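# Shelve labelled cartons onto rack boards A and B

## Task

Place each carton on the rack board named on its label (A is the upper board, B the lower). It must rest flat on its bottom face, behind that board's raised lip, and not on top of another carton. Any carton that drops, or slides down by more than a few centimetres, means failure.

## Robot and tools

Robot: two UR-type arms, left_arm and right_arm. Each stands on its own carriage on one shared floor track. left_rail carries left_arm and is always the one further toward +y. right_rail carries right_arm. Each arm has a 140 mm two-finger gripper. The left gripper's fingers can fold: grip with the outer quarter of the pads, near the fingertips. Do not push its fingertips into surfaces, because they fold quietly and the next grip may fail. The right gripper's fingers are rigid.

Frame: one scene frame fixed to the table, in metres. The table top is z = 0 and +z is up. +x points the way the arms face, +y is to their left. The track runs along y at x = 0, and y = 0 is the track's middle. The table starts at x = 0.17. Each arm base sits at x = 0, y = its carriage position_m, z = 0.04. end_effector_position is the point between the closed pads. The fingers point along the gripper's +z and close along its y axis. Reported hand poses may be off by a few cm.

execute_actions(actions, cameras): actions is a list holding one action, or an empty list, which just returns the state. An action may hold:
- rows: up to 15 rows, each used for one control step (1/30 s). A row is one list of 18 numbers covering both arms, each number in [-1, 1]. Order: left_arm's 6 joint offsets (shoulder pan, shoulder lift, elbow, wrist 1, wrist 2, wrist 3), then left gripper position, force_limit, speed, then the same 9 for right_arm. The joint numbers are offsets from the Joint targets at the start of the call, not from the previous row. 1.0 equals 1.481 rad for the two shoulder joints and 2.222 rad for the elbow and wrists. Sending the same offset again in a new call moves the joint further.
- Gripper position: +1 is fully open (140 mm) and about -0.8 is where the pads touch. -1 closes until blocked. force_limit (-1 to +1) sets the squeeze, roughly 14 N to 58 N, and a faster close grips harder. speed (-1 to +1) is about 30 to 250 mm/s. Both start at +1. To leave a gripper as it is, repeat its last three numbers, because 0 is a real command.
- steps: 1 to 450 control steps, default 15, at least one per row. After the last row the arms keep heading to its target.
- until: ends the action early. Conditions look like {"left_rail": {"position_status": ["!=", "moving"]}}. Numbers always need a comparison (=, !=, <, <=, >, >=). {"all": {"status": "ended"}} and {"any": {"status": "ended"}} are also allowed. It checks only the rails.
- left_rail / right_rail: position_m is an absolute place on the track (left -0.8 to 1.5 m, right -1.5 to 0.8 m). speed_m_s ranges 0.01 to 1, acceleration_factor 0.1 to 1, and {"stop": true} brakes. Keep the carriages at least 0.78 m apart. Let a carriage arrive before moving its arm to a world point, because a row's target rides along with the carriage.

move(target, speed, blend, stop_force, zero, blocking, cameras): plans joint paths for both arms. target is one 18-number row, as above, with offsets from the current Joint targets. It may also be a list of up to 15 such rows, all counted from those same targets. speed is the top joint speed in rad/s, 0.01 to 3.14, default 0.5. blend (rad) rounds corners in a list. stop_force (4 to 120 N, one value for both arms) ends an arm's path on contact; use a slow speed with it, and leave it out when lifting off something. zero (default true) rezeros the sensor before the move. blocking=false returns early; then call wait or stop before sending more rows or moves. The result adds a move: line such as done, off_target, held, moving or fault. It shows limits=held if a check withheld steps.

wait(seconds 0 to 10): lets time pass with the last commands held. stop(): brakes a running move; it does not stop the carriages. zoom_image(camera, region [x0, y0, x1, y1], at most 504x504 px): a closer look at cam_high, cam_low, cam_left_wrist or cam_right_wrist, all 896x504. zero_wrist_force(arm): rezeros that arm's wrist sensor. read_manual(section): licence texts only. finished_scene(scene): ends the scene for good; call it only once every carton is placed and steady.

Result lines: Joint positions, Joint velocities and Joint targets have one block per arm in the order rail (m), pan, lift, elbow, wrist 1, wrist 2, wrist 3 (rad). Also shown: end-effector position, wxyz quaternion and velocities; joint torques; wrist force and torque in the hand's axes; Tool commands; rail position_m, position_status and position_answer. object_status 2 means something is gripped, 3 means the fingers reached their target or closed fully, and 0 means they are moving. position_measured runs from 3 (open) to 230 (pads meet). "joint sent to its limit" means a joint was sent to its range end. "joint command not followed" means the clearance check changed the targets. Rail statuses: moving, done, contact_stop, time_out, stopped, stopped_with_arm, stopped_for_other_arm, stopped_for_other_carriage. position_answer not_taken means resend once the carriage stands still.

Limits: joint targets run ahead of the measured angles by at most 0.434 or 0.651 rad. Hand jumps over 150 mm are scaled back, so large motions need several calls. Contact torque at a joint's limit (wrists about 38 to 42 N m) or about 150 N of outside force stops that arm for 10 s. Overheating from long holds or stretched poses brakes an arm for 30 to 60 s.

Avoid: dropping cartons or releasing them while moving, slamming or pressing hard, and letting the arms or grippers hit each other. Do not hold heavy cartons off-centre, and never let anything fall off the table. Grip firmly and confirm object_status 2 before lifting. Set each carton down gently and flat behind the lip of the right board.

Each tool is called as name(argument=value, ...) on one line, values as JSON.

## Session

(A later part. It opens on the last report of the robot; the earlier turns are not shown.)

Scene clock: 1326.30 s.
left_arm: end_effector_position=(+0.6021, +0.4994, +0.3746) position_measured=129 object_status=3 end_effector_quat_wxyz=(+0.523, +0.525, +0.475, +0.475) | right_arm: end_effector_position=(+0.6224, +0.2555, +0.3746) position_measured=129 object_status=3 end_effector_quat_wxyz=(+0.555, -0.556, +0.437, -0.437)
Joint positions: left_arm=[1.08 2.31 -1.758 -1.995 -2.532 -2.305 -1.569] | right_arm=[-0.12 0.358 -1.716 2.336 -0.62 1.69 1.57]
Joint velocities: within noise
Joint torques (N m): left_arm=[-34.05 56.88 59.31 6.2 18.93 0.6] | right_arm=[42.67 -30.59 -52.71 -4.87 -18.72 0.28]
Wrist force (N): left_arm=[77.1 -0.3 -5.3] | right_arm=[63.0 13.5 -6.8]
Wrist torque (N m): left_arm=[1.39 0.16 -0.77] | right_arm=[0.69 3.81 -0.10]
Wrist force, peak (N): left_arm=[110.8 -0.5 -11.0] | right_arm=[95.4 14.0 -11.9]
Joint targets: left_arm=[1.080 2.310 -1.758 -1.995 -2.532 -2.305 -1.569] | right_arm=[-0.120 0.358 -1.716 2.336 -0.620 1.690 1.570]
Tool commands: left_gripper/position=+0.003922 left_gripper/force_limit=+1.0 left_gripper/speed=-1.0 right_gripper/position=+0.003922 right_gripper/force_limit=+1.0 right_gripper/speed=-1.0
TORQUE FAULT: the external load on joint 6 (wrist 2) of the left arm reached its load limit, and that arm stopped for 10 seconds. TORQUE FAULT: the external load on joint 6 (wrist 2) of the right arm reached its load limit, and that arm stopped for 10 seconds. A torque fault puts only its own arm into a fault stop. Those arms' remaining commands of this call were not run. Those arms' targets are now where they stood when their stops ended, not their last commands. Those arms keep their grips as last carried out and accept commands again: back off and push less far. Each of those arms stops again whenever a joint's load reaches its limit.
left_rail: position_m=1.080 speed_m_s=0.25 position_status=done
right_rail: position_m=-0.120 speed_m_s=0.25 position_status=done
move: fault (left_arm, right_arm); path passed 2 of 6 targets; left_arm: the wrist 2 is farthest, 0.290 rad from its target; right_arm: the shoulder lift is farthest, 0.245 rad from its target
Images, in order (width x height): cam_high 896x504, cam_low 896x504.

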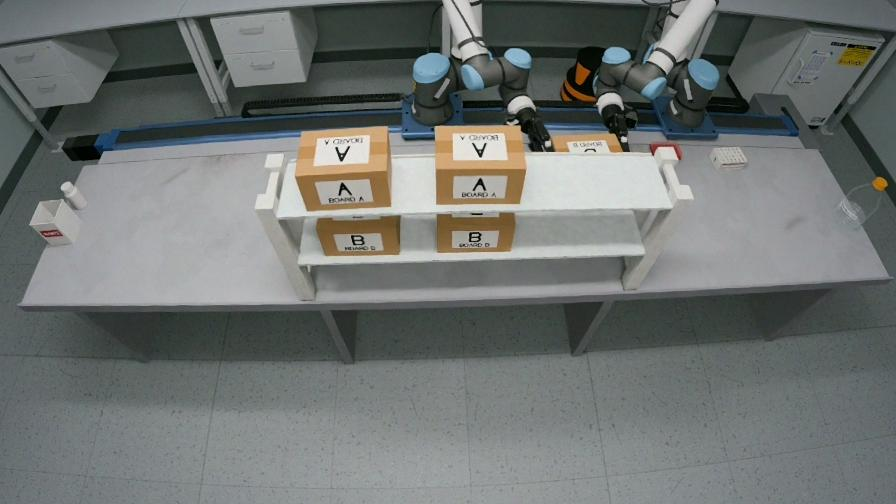

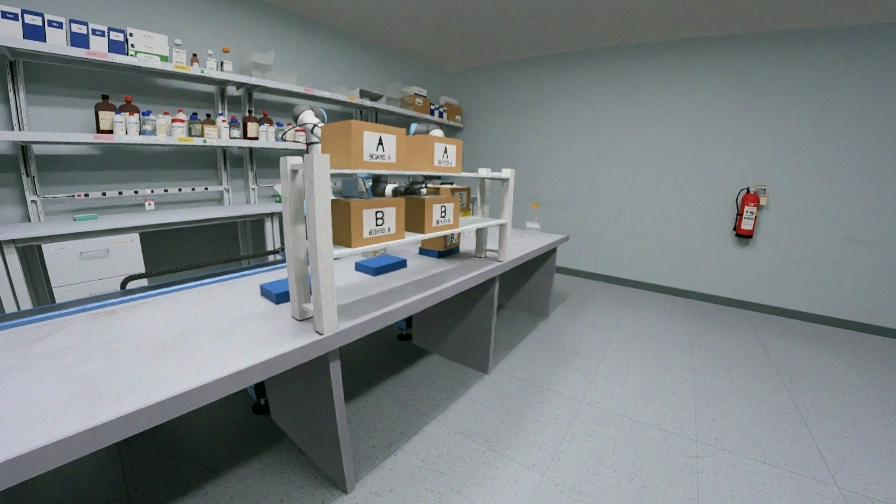

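move(target=[[0.0251,-0.0278,0.0236,-0.0042,0.0305,0,0,1,-1,-0.0371,0.0183,-0.0099,-0.0023,-0.0131,0,0,1,-1],[0.0668,-0.0558,0.0480,-0.0100,0.0718,0,0,1,-1,-0.0576,0.0620,-0.0358,-0.0055,-0.0133,0,0,1,-1],[0.1112,-0.0835,0.0734,-0.0169,0.1104,0,0,1,-1,-0.0677,0.1164,-0.0715,-0.0061,-0.0110,0,0,1,-1],[0.1420,-0.1155,0.1037,-0.0260,0.1309,0,0,1,-1,-0.0848,0.1651,-0.1066,-0.0035,-0.0224,0,0,1,-1]], speed=0.06, blend=0.02, cameras=["cam_high","cam_low"])

Scene clock: 1363.23 s.
left_arm: end_effector_position=(+0.8040, +0.4696, +0.3752) position_measured=129 object_status=3 end_effector_quat_wxyz=(+0.542, +0.543, +0.453, +0.454) | right_arm: end_effector_position=(+0.8050, +0.2252, +0.3745) position_measured=129 object_status=3 end_effector_quat_wxyz=(+0.539, -0.539, +0.457, -0.458)
Joint positions: left_arm=[1.08 2.52 -1.929 -1.765 -2.59 -2.014 -1.569] | right_arm=[-0.12 0.233 -1.471 2.1 -0.628 1.641 1.57]
Joint velocities: within noise
Joint torques (N m): left_arm=[-58.37 54.78 70.7 5.54 35.97 0.42] | right_arm=[57.8 -40.73 -63.45 -4.29 -35.46 0.34]
Wrist force (N): left_arm=[85.3 -1.7 -6.2] | right_arm=[70.6 13.2 -7.9]
Wrist torque (N m): left_arm=[1.24 0.22 -0.56] | right_arm=[0.75 3.96 -0.13]
Wrist force, peak (N): left_arm=[94.9 0.0 -8.0] | right_arm=[79.9 14.5 -9.7]
Joint targets: left_arm=[1.080 2.520 -1.929 -1.764 -2.590 -2.014 -1.569] | right_arm=[-0.120 0.233 -1.471 2.099 -0.628 1.641 1.570]
left_rail: position_m=1.080 speed_m_s=0.25 position_status=done
right_rail: position_m=-0.120 speed_m_s=0.25 position_status=done
move: done
Images, in order (width x height): cam_high 896x504, cam_low 896x504.

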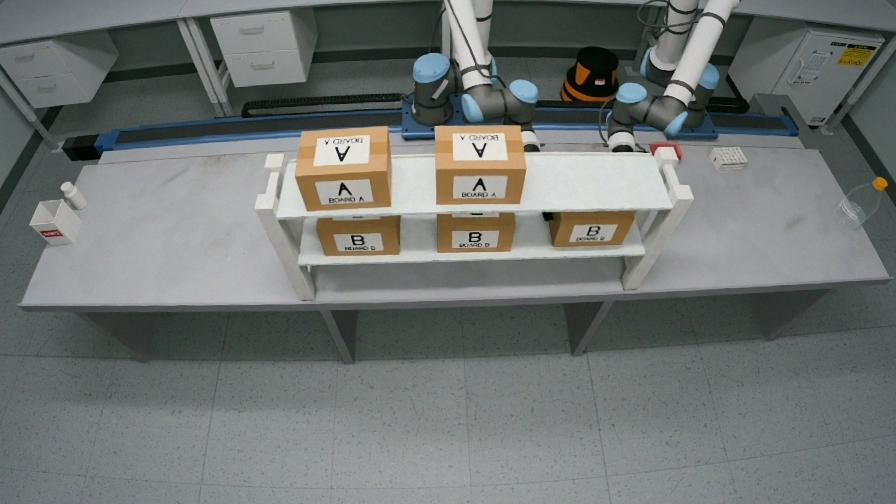

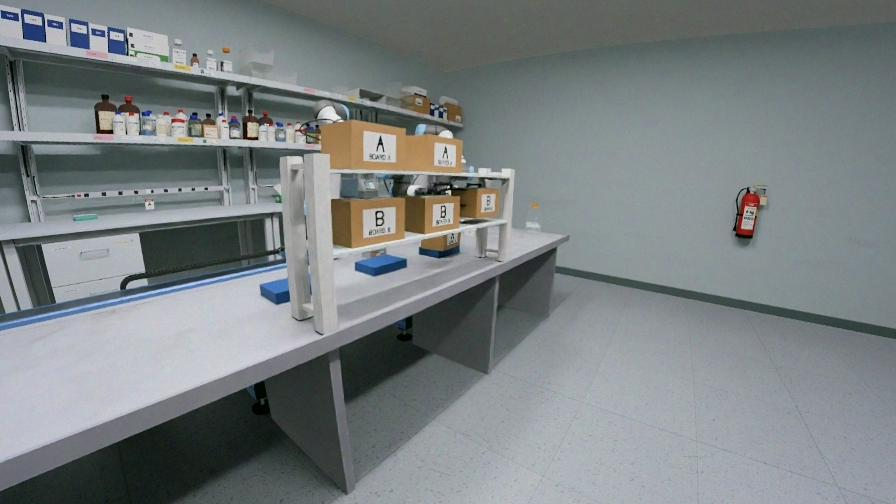

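move(target=[0,-0.0330,-0.0171,0.0391,0,0,0,1,-1,0,0.0419,0.0196,-0.0475,0,0,0,1,-1], speed=0.04, stop_force=8, cameras=[])

Scene clock: 1373.47 s.
left_arm: end_effector_position=(+0.8045, +0.4694, +0.3398) position_measured=129 object_status=3 end_effector_quat_wxyz=(+0.542, +0.543, +0.453, +0.454) | right_arm: end_effector_position=(+0.8055, +0.2253, +0.3387) position_measured=129 object_status=3 end_effector_quat_wxyz=(+0.539, -0.539, +0.457, -0.458)
Joint positions: left_arm=[1.08 2.52 -1.962 -1.79 -2.531 -2.014 -1.569] | right_arm=[-0.12 0.233 -1.429 2.129 -0.7 1.641 1.57]
Joint velocities: within noise
Joint torques (N m): left_arm=[-64.96 77.72 64.16 5.24 33.67 0.36] | right_arm=[66.83 -72.5 -53.1 -2.7 -32.96 0.19]
Wrist force (N): left_arm=[87.3 5.6 -6.3] | right_arm=[73.8 6.1 -7.4]
Wrist torque (N m): left_arm=[0.99 0.28 -0.39] | right_arm=[1.59 4.06 0.04]
Wrist force, peak (N): left_arm=[89.3 14.1 -9.9] | right_arm=[75.7 -2.8 -12.8]
Joint targets: left_arm=[1.080 2.520 -1.962 -1.790 -2.531 -2.014 -1.569] | right_arm=[-0.120 0.233 -1.429 2.129 -0.700 1.641 1.570]
left_rail: position_m=1.080 speed_m_s=0.25 position_status=done
right_rail: position_m=-0.120 speed_m_s=0.25 position_status=done
move: contact (left_arm, right_arm); left_arm: the wrist 1 is farthest, 0.028 rad from its target; right_arm: the wrist 1 is farthest, 0.033 rad from its target
No camera images: "cameras" was empty.

move(target=[[0.0209,0.0192,-0.0188,0.0059,0.0140,0,0,1,-1,-0.0336,-0.0141,0.0115,-0.0021,-0.0224,0,0,1,-1],[0.0209,0.0309,-0.0129,-0.0078,0.0140,0,0,1,-1,-0.0336,-0.0302,0.0044,0.0158,-0.0224,0,0,1,-1],[-0.0267,0.0798,-0.0586,0.0053,-0.0178,0,0,1,-1,-0.0113,-0.1065,0.0582,0.0128,-0.0076,0,0,1,-1],[-0.0843,0.1242,-0.0975,0.0146,-0.0562,0,0,1,-1,0.0207,-0.1884,0.1071,0.0185,0.0138,0,0,1,-1],[0.0405,0.5652,-0.2237,-0.3780,0.005,0,0,1,-1,0.2215,-0.3970,0.0711,0.4181,0.1310,0,0,1,-1]], speed=[0.05,0.06,0.1,0.15,0.4], cameras=["cam_left_wrist","cam_right_wrist","cam_high"])

Scene clock: 1410.63 s.
left_arm: end_effector_position=(+0.4070, +0.7868, +0.3676) position_measured=129 object_status=3 end_effector_quat_wxyz=(+0.347, +0.683, +0.501, +0.403) | right_arm: end_effector_position=(+0.4024, +0.1962, +0.3629) position_measured=129 object_status=3 end_effector_quat_wxyz=(-0.365, +0.696, -0.489, +0.378)
Joint positions: left_arm=[1.08 2.58 -1.125 -2.287 -3.371 -2.003 -1.569] | right_arm=[-0.12 0.561 -2.017 2.287 0.228 1.932 1.57]
Joint velocities: within noise
Joint torques (N m): left_arm=[10.37 20.98 36.41 -1.72 0.94 0.43] | right_arm=[17.34 -22.62 -50.73 2.05 1.94 0.25]
Wrist force (N): left_arm=[6.2 -2.7 5.5] | right_arm=[-9.0 0.9 0.9]
Wrist torque (N m): left_arm=[-0.10 -1.60 -0.10] | right_arm=[0.23 2.13 0.09]
Wrist force, peak (N): left_arm=[87.6 5.1 -6.4] | right_arm=[74.1 6.0 -7.5]
Joint targets: left_arm=[1.080 2.580 -1.125 -2.287 -3.371 -2.003 -1.569] | right_arm=[-0.120 0.561 -2.017 2.287 0.229 1.932 1.570]
left_rail: position_m=1.080 speed_m_s=0.25 position_status=done
right_rail: position_m=-0.120 speed_m_s=0.25 position_status=done
move: done
camera_calibration:
cam_left_wrist: T_world_to_cam=[[0.456246, -0.224806, 0.860989, -0.316823], [-0.41812, -0.908258, -0.0155823, 0.894126], [0.785503, -0.352888, -0.508385, 0.33177], [0, 0, 0, 1]] pos_world=[0.257795, 0.857951, 0.45538]
cam_right_wrist: T_world_to_cam=[[-0.436196, -0.203502, -0.876539, 0.544893], [-0.487529, 0.872184, 0.0401208, 0.010226], [0.756339, 0.444839, -0.479656, -0.0358632], [0, 0, 0, 1]] pos_world=[0.26979, 0.117921, 0.460007]
Images, in order (width x height): cam_high 896x504, cam_left_wrist 896x504, cam_right_wrist 896x504.

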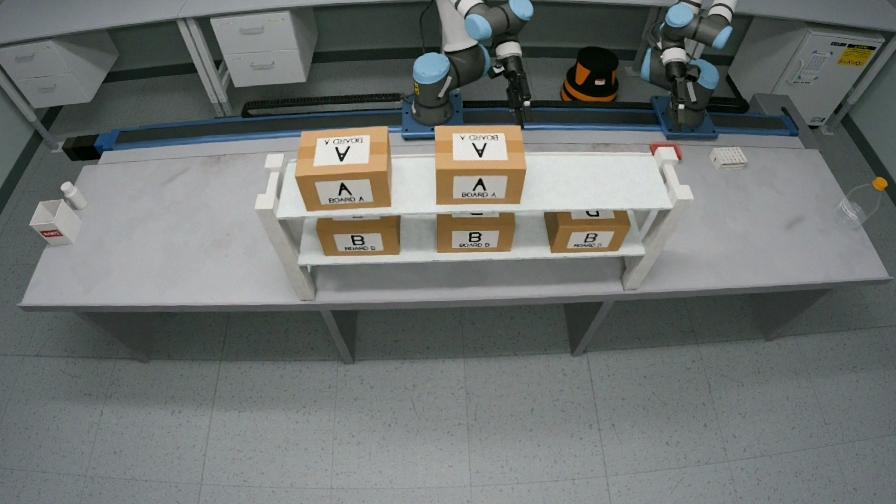

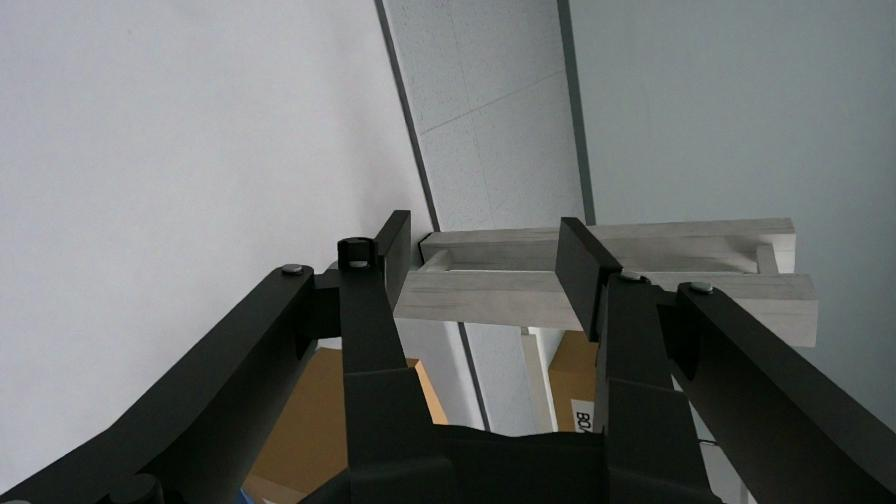

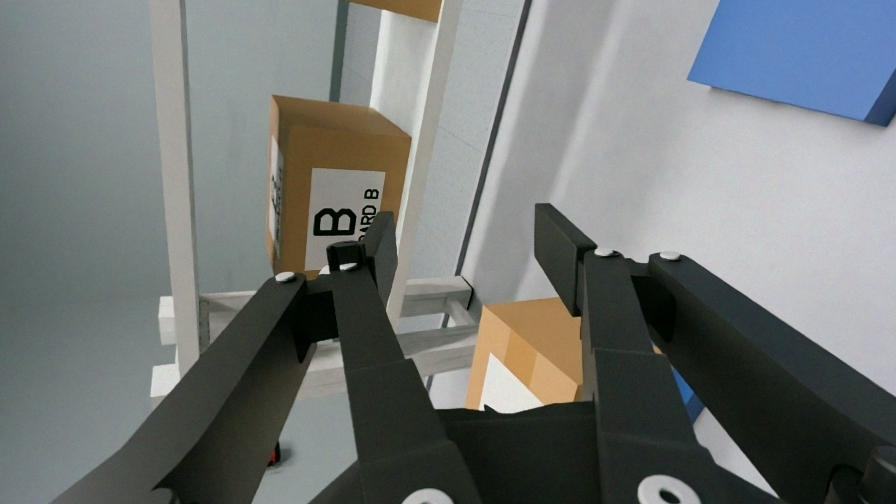

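move(target=[[-0.2108,-0.2541,-0.0168,0.4111,-0.1960,0,0,1,-1,-0.0573,0.1562,0.0696,-0.3983,-0.1,0,0,1,-1],[-0.2108,-0.3749,-0.0550,0.5298,-0.1960,0,0,1,-1,-0.0573,0.2943,0.1137,-0.5344,-0.1,0,0,1,-1],[-0.2108,-0.5334,-0.0742,0.6547,-0.1960,0,0,1,-1,-0.0573,0.4887,0.1366,-0.6869,-0.1,0,0,1,-1]], speed=0.3, stop_force=18, cameras=[])

Scene clock: 1436.50 s.
left_arm: end_effector_position=(+0.4640, +0.6593, +0.1400) position_measured=129 object_status=3 end_effector_quat_wxyz=(+0.501, +0.502, +0.498, +0.499) | right_arm: end_effector_position=(+0.5279, +0.2949, +0.1394) position_measured=129 object_status=3 end_effector_quat_wxyz=(+0.576, -0.577, +0.409, -0.409)
Joint positions: left_arm=[1.08 2.268 -1.915 -2.452 -1.916 -2.439 -1.569] | right_arm=[-0.12 0.476 -1.293 2.591 -1.298 1.709 1.57]
Joint velocities: within noise
Joint torques (N m): left_arm=[-5.03 32.76 11.3 4.23 -1.41 0.45] | right_arm=[-8.79 -24.04 -9.54 -4.42 -1.85 -0.05]
Wrist force (N): left_arm=[5.9 -3.1 6.2] | right_arm=[-9.6 1.2 0.4]
Wrist torque (N m): left_arm=[-0.06 -1.48 -0.11] | right_arm=[0.39 2.42 0.13]
Wrist force, peak (N): left_arm=[6.1 -3.7 6.5] | right_arm=[-9.9 1.2 0.6]
Joint targets: left_arm=[1.080 2.268 -1.915 -2.452 -1.916 -2.439 -1.569] | right_arm=[-0.120 0.476 -1.293 2.591 -1.298 1.709 1.570]
left_rail: position_m=1.080 speed_m_s=0.25 position_status=done
right_rail: position_m=-0.120 speed_m_s=0.25 position_status=done
move: done
No camera images: "cameras" was empty.

move(target=[-0.0597,-0.0542,0.0746,-0.0385,-0.0398,0,0,1,-1,0.1468,0.0417,-0.0578,0.0303,0.0978,0,0,1,-1], speed=0.05, stop_force=7, cameras=[])

Scene clock: 1447.87 s.
left_arm: end_effector_position=(+0.4758, +0.6005, +0.1400) position_measured=129 object_status=3 end_effector_quat_wxyz=(+0.501, +0.502, +0.498, +0.499) | right_arm: end_effector_position=(+0.5207, +0.3530, +0.1392) position_measured=129 object_status=3 end_effector_quat_wxyz=(+0.576, -0.577, +0.409, -0.409)
Joint positions: left_arm=[1.08 2.205 -1.972 -2.335 -1.976 -2.501 -1.569] | right_arm=[-0.12 0.629 -1.249 2.5 -1.25 1.863 1.57]
Joint velocities: within noise
Joint torques (N m): left_arm=[6.67 67.42 15.82 4.66 2.8 0.52] | right_arm=[-9.05 -65.8 -11.97 -3.72 -3.8 0.23]
Wrist force (N): left_arm=[13.2 -2.9 6.0] | right_arm=[-2.9 -0.5 0.1]
Wrist torque (N m): left_arm=[-0.17 -1.39 -0.30] | right_arm=[0.45 2.53 0.23]
Wrist force, peak (N): left_arm=[24.0 0.6 2.5] | right_arm=[-10.2 1.4 0.5]
Joint targets: left_arm=[1.080 2.205 -1.972 -2.335 -1.976 -2.501 -1.569] | right_arm=[-0.120 0.629 -1.249 2.500 -1.250 1.863 1.570]
left_rail: position_m=1.080 speed_m_s=0.25 position_status=done
right_rail: position_m=-0.120 speed_m_s=0.25 position_status=done
move: contact (left_arm, right_arm); left_arm: the elbow is farthest, 0.049 rad from its target; right_arm: the shoulder pan is farthest, 0.064 rad from its target
No camera images: "cameras" was empty.

move(target=[-0.0130,-0.0140,0.0186,-0.0093,-0.0086,0,0,1,-1,0.0332,0.0110,-0.0149,0.0071,0.0221,0,0,1,-1], speed=0.02, stop_force=42, cameras=[])

Scene clock: 1460.03 s.
left_arm: end_effector_position=(+0.4763, +0.5984, +0.1399) position_measured=129 object_status=3 end_effector_quat_wxyz=(+0.501, +0.502, +0.498, +0.499) | right_arm: end_effector_position=(+0.5204, +0.3552, +0.1393) position_measured=129 object_status=3 end_effector_quat_wxyz=(+0.576, -0.577, +0.409, -0.409) end_effector_velocity=(+0.001, +0.000, +0.000) end_effector_angular_velocity=(+0.000, -0.001, -0.002)
Joint positions: left_arm=[1.08 2.203 -1.974 -2.33 -1.979 -2.504 -1.569] | right_arm=[-0.12 0.635 -1.247 2.496 -1.248 1.869 1.57]
Joint velocities: left_arm=[within noise] | right_arm=[0.001 -0.001 0 0 -0.001 0.001 0]
Joint torques (N m): left_arm=[-8.92 63.29 33.07 6.06 21.16 0.4] | right_arm=[21.53 -61.96 -23.01 -4.35 -22.07 0.33]
Wrist force (N): left_arm=[52.4 8.1 -2.6] | right_arm=[38.9 -5.4 -8.3]
Wrist torque (N m): left_arm=[-0.78 -0.68 -0.75] | right_arm=[0.67 3.75 0.39]
Wrist force, peak (N): left_arm=[59.1 10.7 -7.4] | right_arm=[43.6 -5.9 -12.2]
Joint targets: left_arm=[1.080 2.203 -1.974 -2.330 -1.979 -2.504 -1.569] | right_arm=[-0.120 0.635 -1.247 2.496 -1.248 1.869 1.570]
left_rail: position_m=1.080 speed_m_s=0.25 position_status=done
right_rail: position_m=-0.120 speed_m_s=0.25 position_status=done
move: contact (left_arm, right_arm); left_arm: the elbow is farthest, 0.037 rad from its target; right_arm: the shoulder pan is farthest, 0.043 rad from its target
No camera images: "cameras" was empty.

move(target=[[-0.0006,0.0808,0.0085,-0.0624,-0.0004,0,0,1,-1,0.0016,-0.1011,-0.0096,0.0766,0.001,0,0,1,-1],[-0.0006,0.1528,0.0219,-0.1238,-0.0004,0,0,1,-1,0.0016,-0.1889,-0.0255,0.1509,0.001,0,0,1,-1],[-0.0006,0.2155,0.0408,-0.1846,-0.0004,0,0,1,-1,0.0016,-0.2625,-0.0475,0.2220,0.001,0,0,1,-1],[-0.0006,0.2679,0.0649,-0.2436,-0.0004,0,0,1,-1,0.0016,-0.3217,-0.0749,0.2889,0.001,0,0,1,-1],[-0.0006,0.3160,0.0987,-0.3095,-0.0004,0,0,1,-1,0.0016,-0.3731,-0.1125,0.3607,0.001,0,0,1,-1],[-0.0006,0.3505,0.1381,-0.3718,-0.0004,0,0,1,-1,0.0016,-0.4080,-0.1553,0.4268,0.001,0,0,1,-1],[-0.0006,0.3704,0.1760,-0.4229,-0.0004,0,0,1,-1,0.0016,-0.4263,-0.1957,0.4793,0.001,0,0,1,-1],[-0.0006,0.3820,0.2167,-0.4714,-0.0004,0,0,1,-1,0.0016,-0.4356,-0.2384,0.5283,0.001,0,0,1,-1]], speed=0.14, blend=0.03, cameras=["cam_high"])

Scene clock: 1504.53 s.
left_arm: end_effector_position=(+0.4773, +0.5962, +0.4880) position_measured=128 object_status=3 end_effector_quat_wxyz=(+0.501, +0.502, +0.498, +0.499) | right_arm: end_effector_position=(+0.5230, +0.3528, +0.4759) position_measured=129 object_status=3 end_effector_quat_wxyz=(+0.574, -0.574, +0.412, -0.413)
Joint positions: left_arm=[1.08 2.202 -1.478 -2.064 -2.741 -2.505 -1.569] | right_arm=[-0.12 0.636 -1.819 2.212 -0.394 1.884 1.57]
Joint velocities: within noise
Joint torques (N m): left_arm=[-14.25 48.65 66.7 16.32 12.12 0.54] | right_arm=[48.3 -17.97 -49.37 -2.27 -12.58 0.26]
Wrist force (N): left_arm=[57.2 -21.7 -3.1] | right_arm=[40.5 -3.4 -6.3]
Wrist torque (N m): left_arm=[0.50 -0.60 1.28] | right_arm=[0.83 3.68 2.13]
Wrist force, peak (N): left_arm=[112.1 -4.2 -12.3] | right_arm=[92.5 14.7 -13.8]
Joint targets: left_arm=[1.080 2.202 -1.478 -2.064 -2.741 -2.505 -1.569] | right_arm=[-0.120 0.636 -1.819 2.212 -0.394 1.884 1.570]
Tool commands: left_gripper/position=+0.0 left_gripper/force_limit=+1.0 left_gripper/speed=-1.0 right_gripper/position=+0.003922 right_gripper/force_limit=+1.0 right_gripper/speed=-1.0
TORQUE FAULT: the external load on joint 6 (wrist 2) of the right arm reached its load limit, and that arm stopped for 10 seconds. A torque fault puts only its own arm into a fault stop. That arm's remaining commands of this call were not run. Before the stop ended, the hold on joint 6 (wrist 2) of that arm was turned back by 0.6 degrees, the way its load pushed it. That arm's target is now where it stood when the stop ended, not its last command. That arm keeps its grip as last carried out and accepts commands again: back off and push less far. That arm stops again whenever a joint's load reaches its limit.
left_rail: position_m=1.080 speed_m_s=0.25 position_status=done
right_rail: position_m=-0.120 speed_m_s=0.25 position_status=done
move: fault (right_arm), off_target (left_arm; braked at the fault stop of right_arm); path passed 5 of 8 targets; left_arm: the wrist 1 is farthest, 0.286 rad from its target; right_arm: the wrist 1 is farthest, 0.319 rad from its target
Images, in order (width x height): cam_high 896x504.

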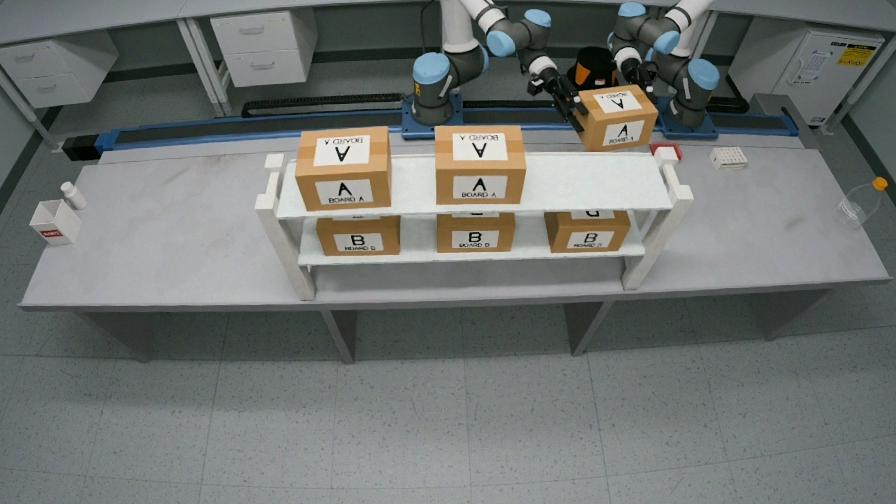

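move(target=[[-0.0002,0.0142,0.0193,-0.0288,-0.0001,0,0,1,-1,0.0003,-0.0203,-0.0281,0.0421,0.0002,0,0,1,-1],[-0.0002,0.0340,0.0571,-0.0799,-0.0001,0,0,1,-1,0.0003,-0.0387,-0.0685,0.0947,0.0002,0,0,1,-1],[-0.0002,0.0457,0.0978,-0.1284,-0.0001,0,0,1,-1,0.0003,-0.0481,-0.1112,0.1437,0.0002,0,0,1,-1]], speed=0.06, blend=0.02, cameras=["cam_high"])

Scene clock: 1528.13 s.
left_arm: end_effector_position=(+0.4773, +0.5960, +0.6395) position_measured=128 object_status=3 end_effector_quat_wxyz=(+0.501, +0.502, +0.498, +0.499) | right_arm: end_effector_position=(+0.5229, +0.3529, +0.6395) position_measured=129 object_status=3 end_effector_quat_wxyz=(+0.574, -0.575, +0.413, -0.413)
Joint positions: left_arm=[1.08 2.202 -1.411 -1.847 -3.026 -2.505 -1.569] | right_arm=[-0.12 0.637 -1.89 1.965 -0.074 1.884 1.57]
Joint velocities: within noise
Joint torques (N m): left_arm=[-35.34 21.82 60.32 3.3 26.92 0.67] | right_arm=[60.63 -40.86 -75.83 -7.13 -27.09 0.36]
Wrist force (N): left_arm=[69.0 0.0 -5.7] | right_arm=[51.3 18.9 -7.2]
Wrist torque (N m): left_arm=[-0.57 -0.46 -1.65] | right_arm=[0.01 4.07 -0.56]
Wrist force, peak (N): left_arm=[81.4 0.7 -7.5] | right_arm=[62.8 19.3 -8.6]
Joint targets: left_arm=[1.080 2.202 -1.411 -1.847 -3.026 -2.505 -1.569] | right_arm=[-0.120 0.637 -1.890 1.965 -0.074 1.884 1.570]
left_rail: position_m=1.080 speed_m_s=0.25 position_status=done
right_rail: position_m=-0.120 speed_m_s=0.25 position_status=done
move: done
Images, in order (width x height): cam_high 896x504.

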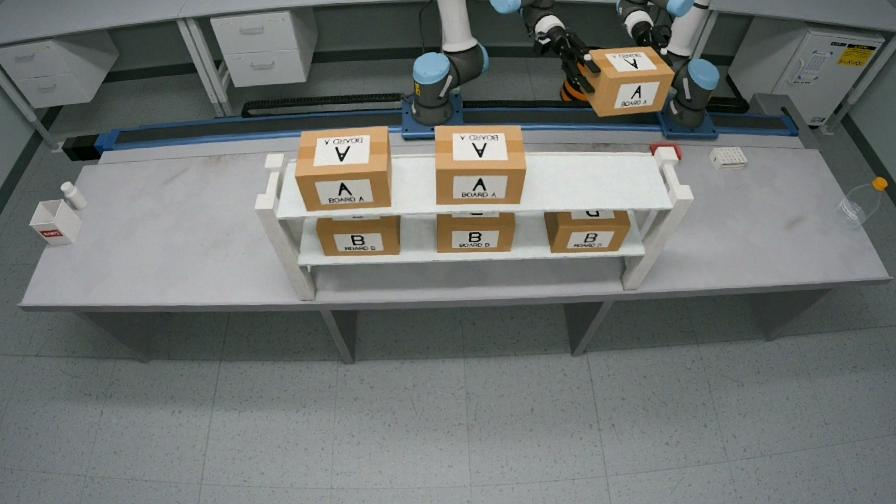

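move(target=[[0.0336,-0.0554,0.0326,0.0047,0.0438,0,0,1,-1,-0.0899,-0.0117,0.0050,0.0023,-0.0375,0,0,1,-1],[0.0693,-0.1040,0.0635,0.0061,0.0879,0,0,1,-1,-0.1602,-0.0020,0.0008,0,-0.0641,0,0,1,-1],[0.1038,-0.1494,0.0948,0.0051,0.1289,0,0,1,-1,-0.2134,0.0212,-0.0097,-0.0049,-0.0815,0,0,1,-1],[0.1415,-0.1862,0.1215,0.0030,0.1675,0,0,1,-1,-0.2425,0.0603,-0.0285,-0.0122,-0.0875,0,0,1,-1],[0.1839,-0.2188,0.1466,-0.0004,0.2025,0,0,1,-1,-0.2558,0.1156,-0.0579,-0.0196,-0.0896,0,0,1,-1],[0.2149,-0.2559,0.1764,-0.0054,0.2231,0,0,1,-1,-0.2729,0.1674,-0.0883,-0.0237,-0.1010,0,0,1,-1]], speed=0.06, blend=0.02, cameras=["cam_high"])

Scene clock: 1573.43 s.
left_arm: end_effector_position=(+0.8040, +0.4681, +0.6404) position_measured=128 object_status=3 end_effector_quat_wxyz=(+0.543, +0.544, +0.452, +0.453) | right_arm: end_effector_position=(+0.8060, +0.2190, +0.6399) position_measured=129 object_status=3 end_effector_quat_wxyz=(+0.534, -0.535, +0.462, -0.463)
Joint positions: left_arm=[1.08 2.52 -1.79 -1.455 -3.038 -2.009 -1.569] | right_arm=[-0.12 0.233 -1.642 1.769 -0.127 1.66 1.57]
Joint velocities: within noise
Joint torques (N m): left_arm=[-30.18 35.02 55.87 1.33 21.82 0.73] | right_arm=[29.65 -36.32 -74.33 -13.02 -21.82 0.26]
Wrist force (N): left_arm=[53.7 0.6 -2.5] | right_arm=[36.1 18.9 -5.3]
Wrist torque (N m): left_arm=[-0.54 -0.67 -1.45] | right_arm=[-0.08 3.74 -0.94]
Wrist force, peak (N): left_arm=[71.6 -0.5 -6.0] | right_arm=[53.6 18.2 -7.5]
Joint targets: left_arm=[1.080 2.520 -1.790 -1.455 -3.038 -2.009 -1.569] | right_arm=[-0.120 0.233 -1.642 1.769 -0.127 1.660 1.570]
left_rail: position_m=1.080 speed_m_s=0.25 position_status=done
right_rail: position_m=-0.120 speed_m_s=0.25 position_status=done
move: done
Images, in order (width x height): cam_high 896x504.

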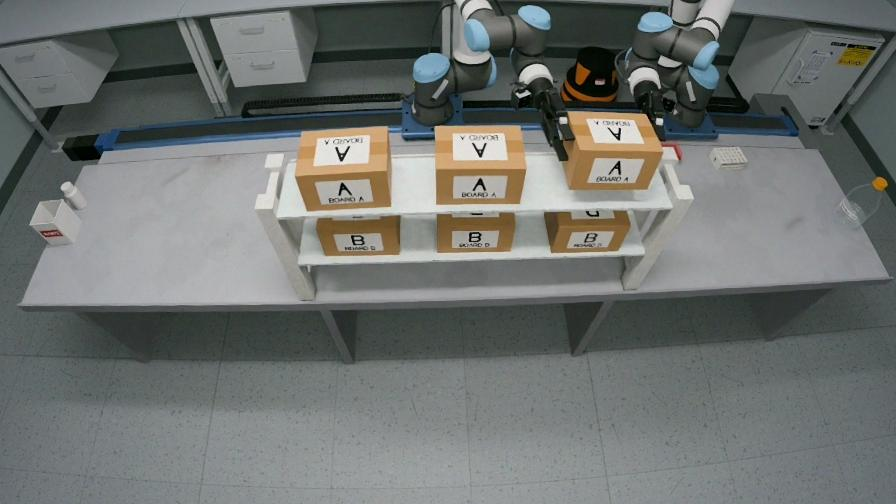

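move(target=[0,-0.0138,-0.0485,0.0576,0,0,0,1,-1,0,0.0165,0.0498,-0.0608,0,0,0,1,-1], speed=0.04, stop_force=8, cameras=[])

Scene clock: 1583.93 s.
left_arm: end_effector_position=(+0.8049, +0.4676, +0.5856) position_measured=128 object_status=3 end_effector_quat_wxyz=(+0.543, +0.544, +0.452, +0.453) | right_arm: end_effector_position=(+0.8071, +0.2192, +0.5828) position_measured=129 object_status=3 end_effector_quat_wxyz=(+0.534, -0.535, +0.462, -0.463)
Joint positions: left_arm=[1.08 2.52 -1.805 -1.533 -2.945 -2.009 -1.569] | right_arm=[-0.12 0.233 -1.623 1.853 -0.23 1.66 1.57]
Joint velocities: within noise
Joint torques (N m): left_arm=[-46.96 68.07 57.64 3.45 19.39 0.84] | right_arm=[50.24 -70.52 -65.93 -4.91 -18.99 0.4]
Wrist force (N): left_arm=[57.2 -1.2 -4.5] | right_arm=[39.7 11.8 -5.8]
Wrist torque (N m): left_arm=[-0.25 -0.64 -0.93] | right_arm=[-0.26 3.78 0.13]
Wrist force, peak (N): left_arm=[62.6 1.5 -4.0] | right_arm=[44.9 19.9 -6.1]
Joint targets: left_arm=[1.080 2.520 -1.805 -1.533 -2.945 -2.009 -1.569] | right_arm=[-0.120 0.233 -1.623 1.853 -0.230 1.660 1.570]
left_rail: position_m=1.080 speed_m_s=0.25 position_status=done
right_rail: position_m=-0.120 speed_m_s=0.25 position_status=done
move: contact (left_arm, right_arm); left_arm: the wrist 1 is farthest, 0.035 rad from its target; right_arm: the wrist 1 is farthest, 0.032 rad from its target
No camera images: "cameras" was empty.

move(target=[0,-0.0012,-0.0073,0.0081,0,0,0,1,-1,0,0.0007,0.0057,-0.0062,0,0,0,1,-1], speed=0.02, stop_force=14, cameras=["cam_high"])

zoom_image(camera="cam_high", region=[500, 80, 720, 270])

Scene clock: 1595.37 s.
left_arm: end_effector_position=(+0.8043, +0.4679, +0.5790) position_measured=128 object_status=3 end_effector_quat_wxyz=(+0.544, +0.544, +0.452, +0.453) | right_arm: end_effector_position=(+0.8061, +0.2189, +0.5760) position_measured=129 object_status=3 end_effector_quat_wxyz=(+0.535, -0.535, +0.462, -0.463)
Joint positions: left_arm=[1.08 2.52 -1.806 -1.544 -2.933 -2.009 -1.569] | right_arm=[-0.12 0.233 -1.623 1.865 -0.243 1.66 1.57]
Joint velocities: within noise
Joint torques (N m): left_arm=[-30.81 60.86 44.19 -1.11 13.57 0.95] | right_arm=[49.43 -33.22 -52.74 -1.3 -19.27 0.42]
Wrist force (N): left_arm=[45.4 10.1 0.5] | right_arm=[32.5 -1.3 -2.0]
Wrist torque (N m): left_arm=[-0.48 -0.81 -1.12] | right_arm=[-0.13 3.62 0.61]
Wrist force, peak (N): left_arm=[57.4 -1.2 -4.2] | right_arm=[40.4 11.5 -5.4]
Joint targets: left_arm=[1.080 2.520 -1.806 -1.544 -2.933 -2.009 -1.569] | right_arm=[-0.120 0.233 -1.623 1.865 -0.243 1.660 1.570]
left_rail: position_m=1.080 speed_m_s=0.25 position_status=done
right_rail: position_m=-0.120 speed_m_s=0.25 position_status=done
move: contact (left_arm, right_arm)
Images, in order (width x height): cam_high 896x504.

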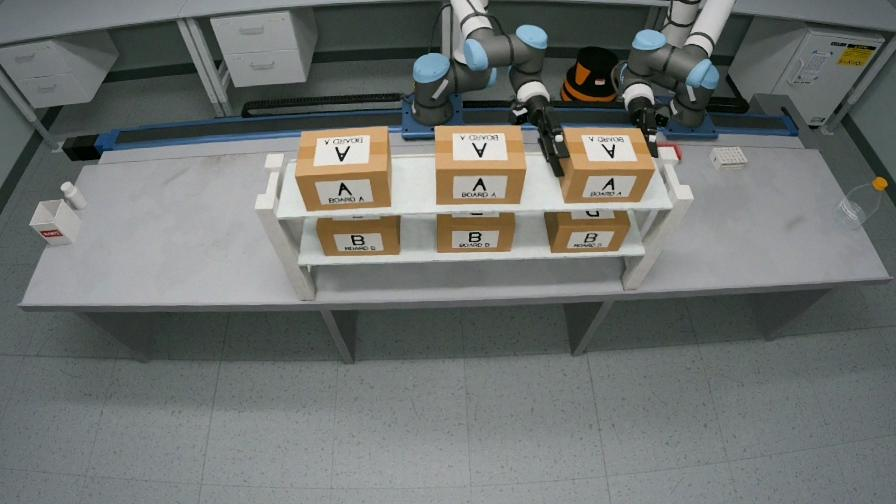

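Scaled by 2.291.

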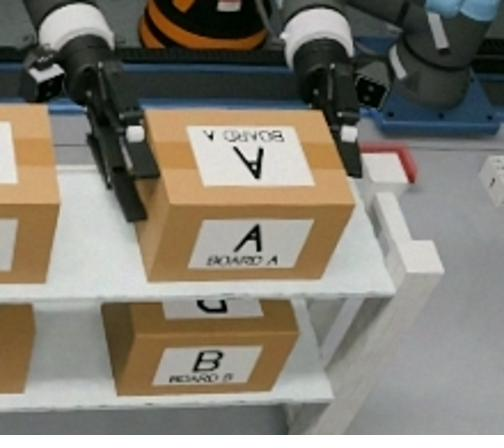

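move(target=[[0.0200,0.0213,-0.0174,0.0032,0.0133,0,0,1,-1,-0.0320,-0.0151,0.0094,0.0007,-0.0213,0,0,1,-1],[0.0200,0.0325,0.0244,-0.0461,0.0133,0,0,1,-1,-0.0320,-0.0286,-0.0346,0.0536,-0.0213,0,0,1,-1],[-0.0277,0.0893,-0.0193,-0.0402,-0.0185,0,0,1,-1,-0.0097,-0.11,0.0107,0.0626,-0.0065,0,0,1,-1],[-0.0853,0.1398,-0.0554,-0.0378,-0.0568,0,0,1,-1,0.0223,-0.1914,0.0491,0.0784,0.0149,0,0,1,-1]], speed=[0.05,0.07,0.1,0.15])

zoom_image(camera="cam_high", region=[260, 100, 720, 300])

zoom_image(camera="cam_low", region=[280, 90, 540, 290])

Scene clock: 1624.33 s.
left_arm: end_effector_position=(+0.6451, +0.4931, +0.6429) position_measured=129 object_status=3 end_effector_quat_wxyz=(+0.544, +0.544, +0.452, +0.453) | right_arm: end_effector_position=(+0.6473, +0.1937, +0.6411) position_measured=129 object_status=3 end_effector_quat_wxyz=(+0.535, -0.535, +0.462, -0.463)
Joint positions: left_arm=[1.08 2.394 -1.599 -1.667 -3.017 -2.135 -1.569] | right_arm=[-0.12 0.266 -1.906 1.974 -0.069 1.693 1.57]
Joint velocities: within noise
Joint torques (N m): left_arm=[-7.57 63.14 39.74 5.13 -1.92 0.69] | right_arm=[18 -37.91 -42.17 -0.07 1.25 0.74]
Wrist force (N): left_arm=[6.0 5.2 4.1] | right_arm=[-7.3 6.2 -0.1]
Wrist torque (N m): left_arm=[1.80 -1.50 -0.11] | right_arm=[1.50 1.89 0.14]
Wrist force, peak (N): left_arm=[45.8 10.3 0.7] | right_arm=[32.9 -0.8 -2.0]
Joint targets: left_arm=[1.080 2.394 -1.599 -1.667 -3.017 -2.135 -1.569] | right_arm=[-0.120 0.266 -1.906 1.974 -0.069 1.693 1.570]
left_rail: position_m=1.080 speed_m_s=0.25 position_status=done
right_rail: position_m=-0.120 speed_m_s=0.25 position_status=done
move: done
camera_calibration:
cam_left_wrist: T_world_to_cam=[[0.0558387, 0.0250507, 0.998125, -0.681571], [-0.473195, -0.879619, 0.0485487, 0.711415], [0.879186, -0.475019, -0.0372629, -0.122095], [0, 0, 0, 1]] pos_world=[0.482041, 0.58485, 0.641206]
cam_right_wrist: T_world_to_cam=[[-0.0274226, 0.0525294, -0.998243, 0.659018], [-0.460301, 0.885783, 0.0592564, 0.0881163], [0.887339, 0.461117, -0.000111124, -0.481892], [0, 0, 0, 1]] pos_world=[0.486234, 0.109539, 0.652585]

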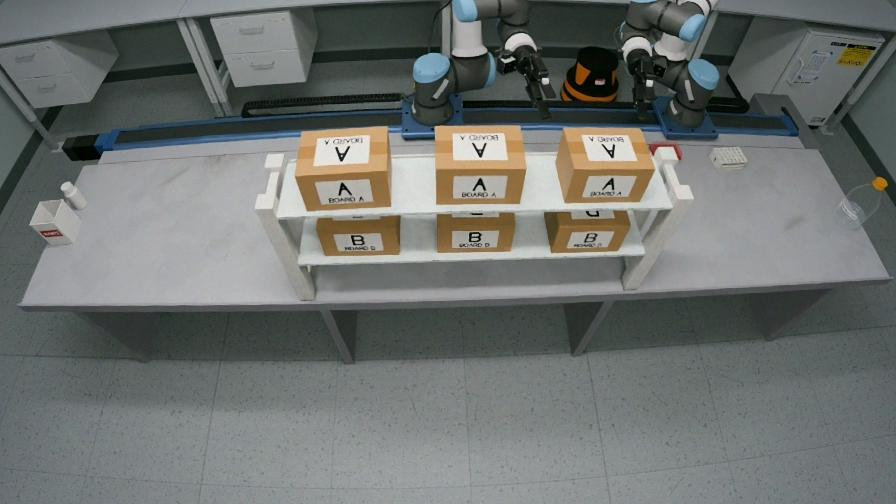

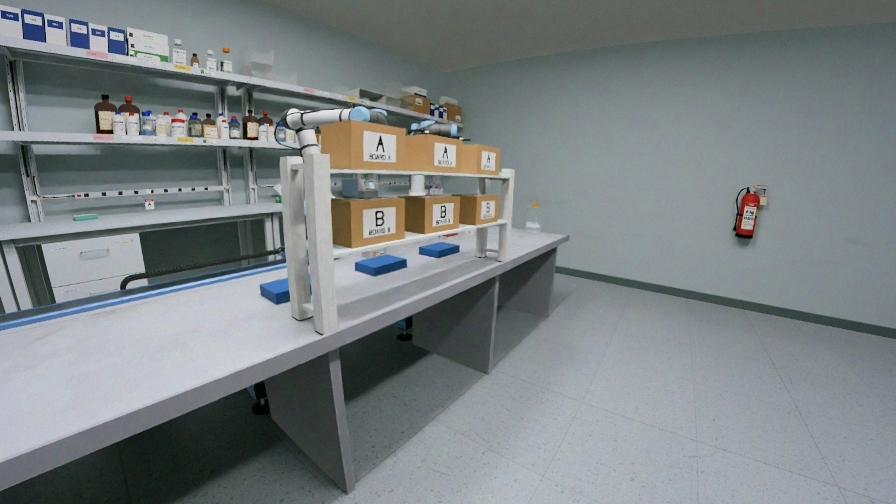

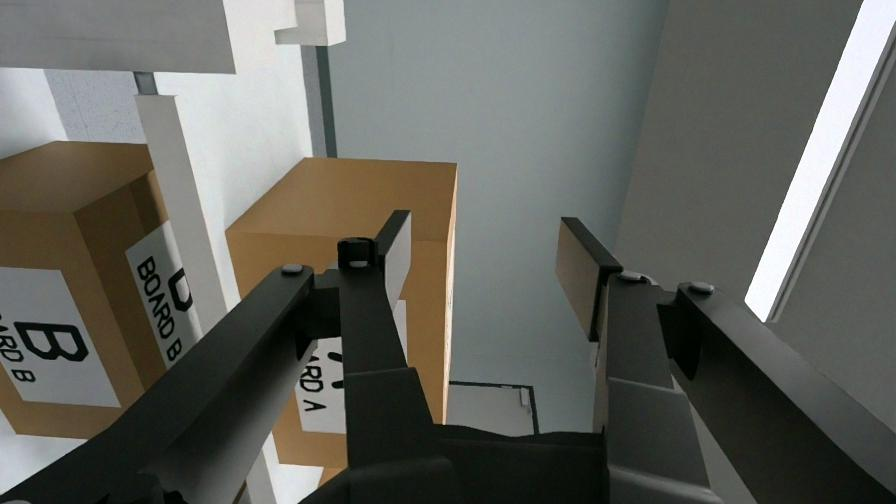

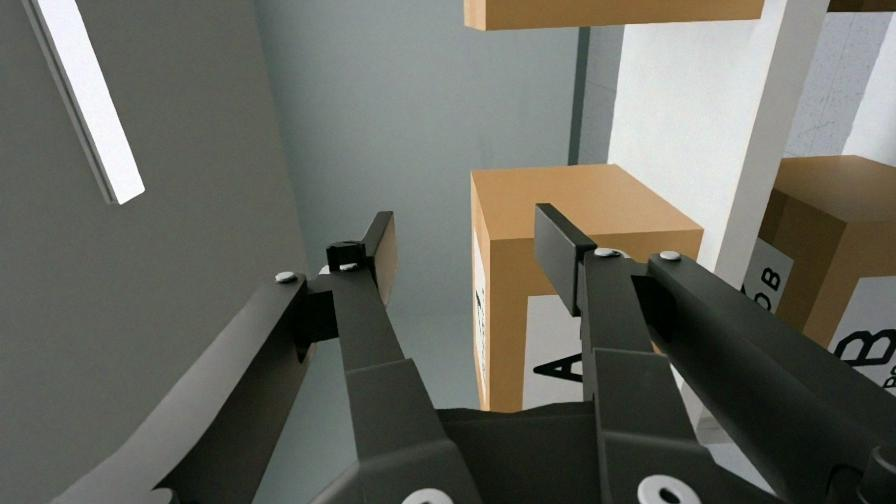

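Scaled by 1.096.

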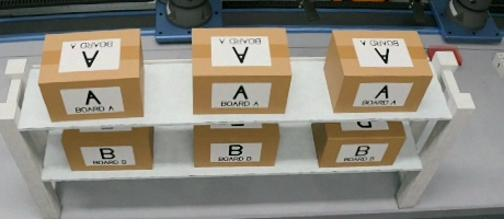

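Scaled by 1.938.

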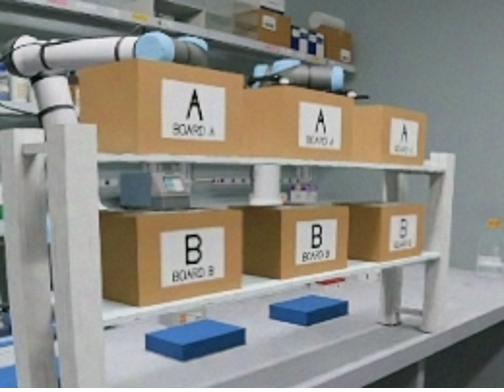

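finished_scene(scene=2)

The scene is finished: the task was done.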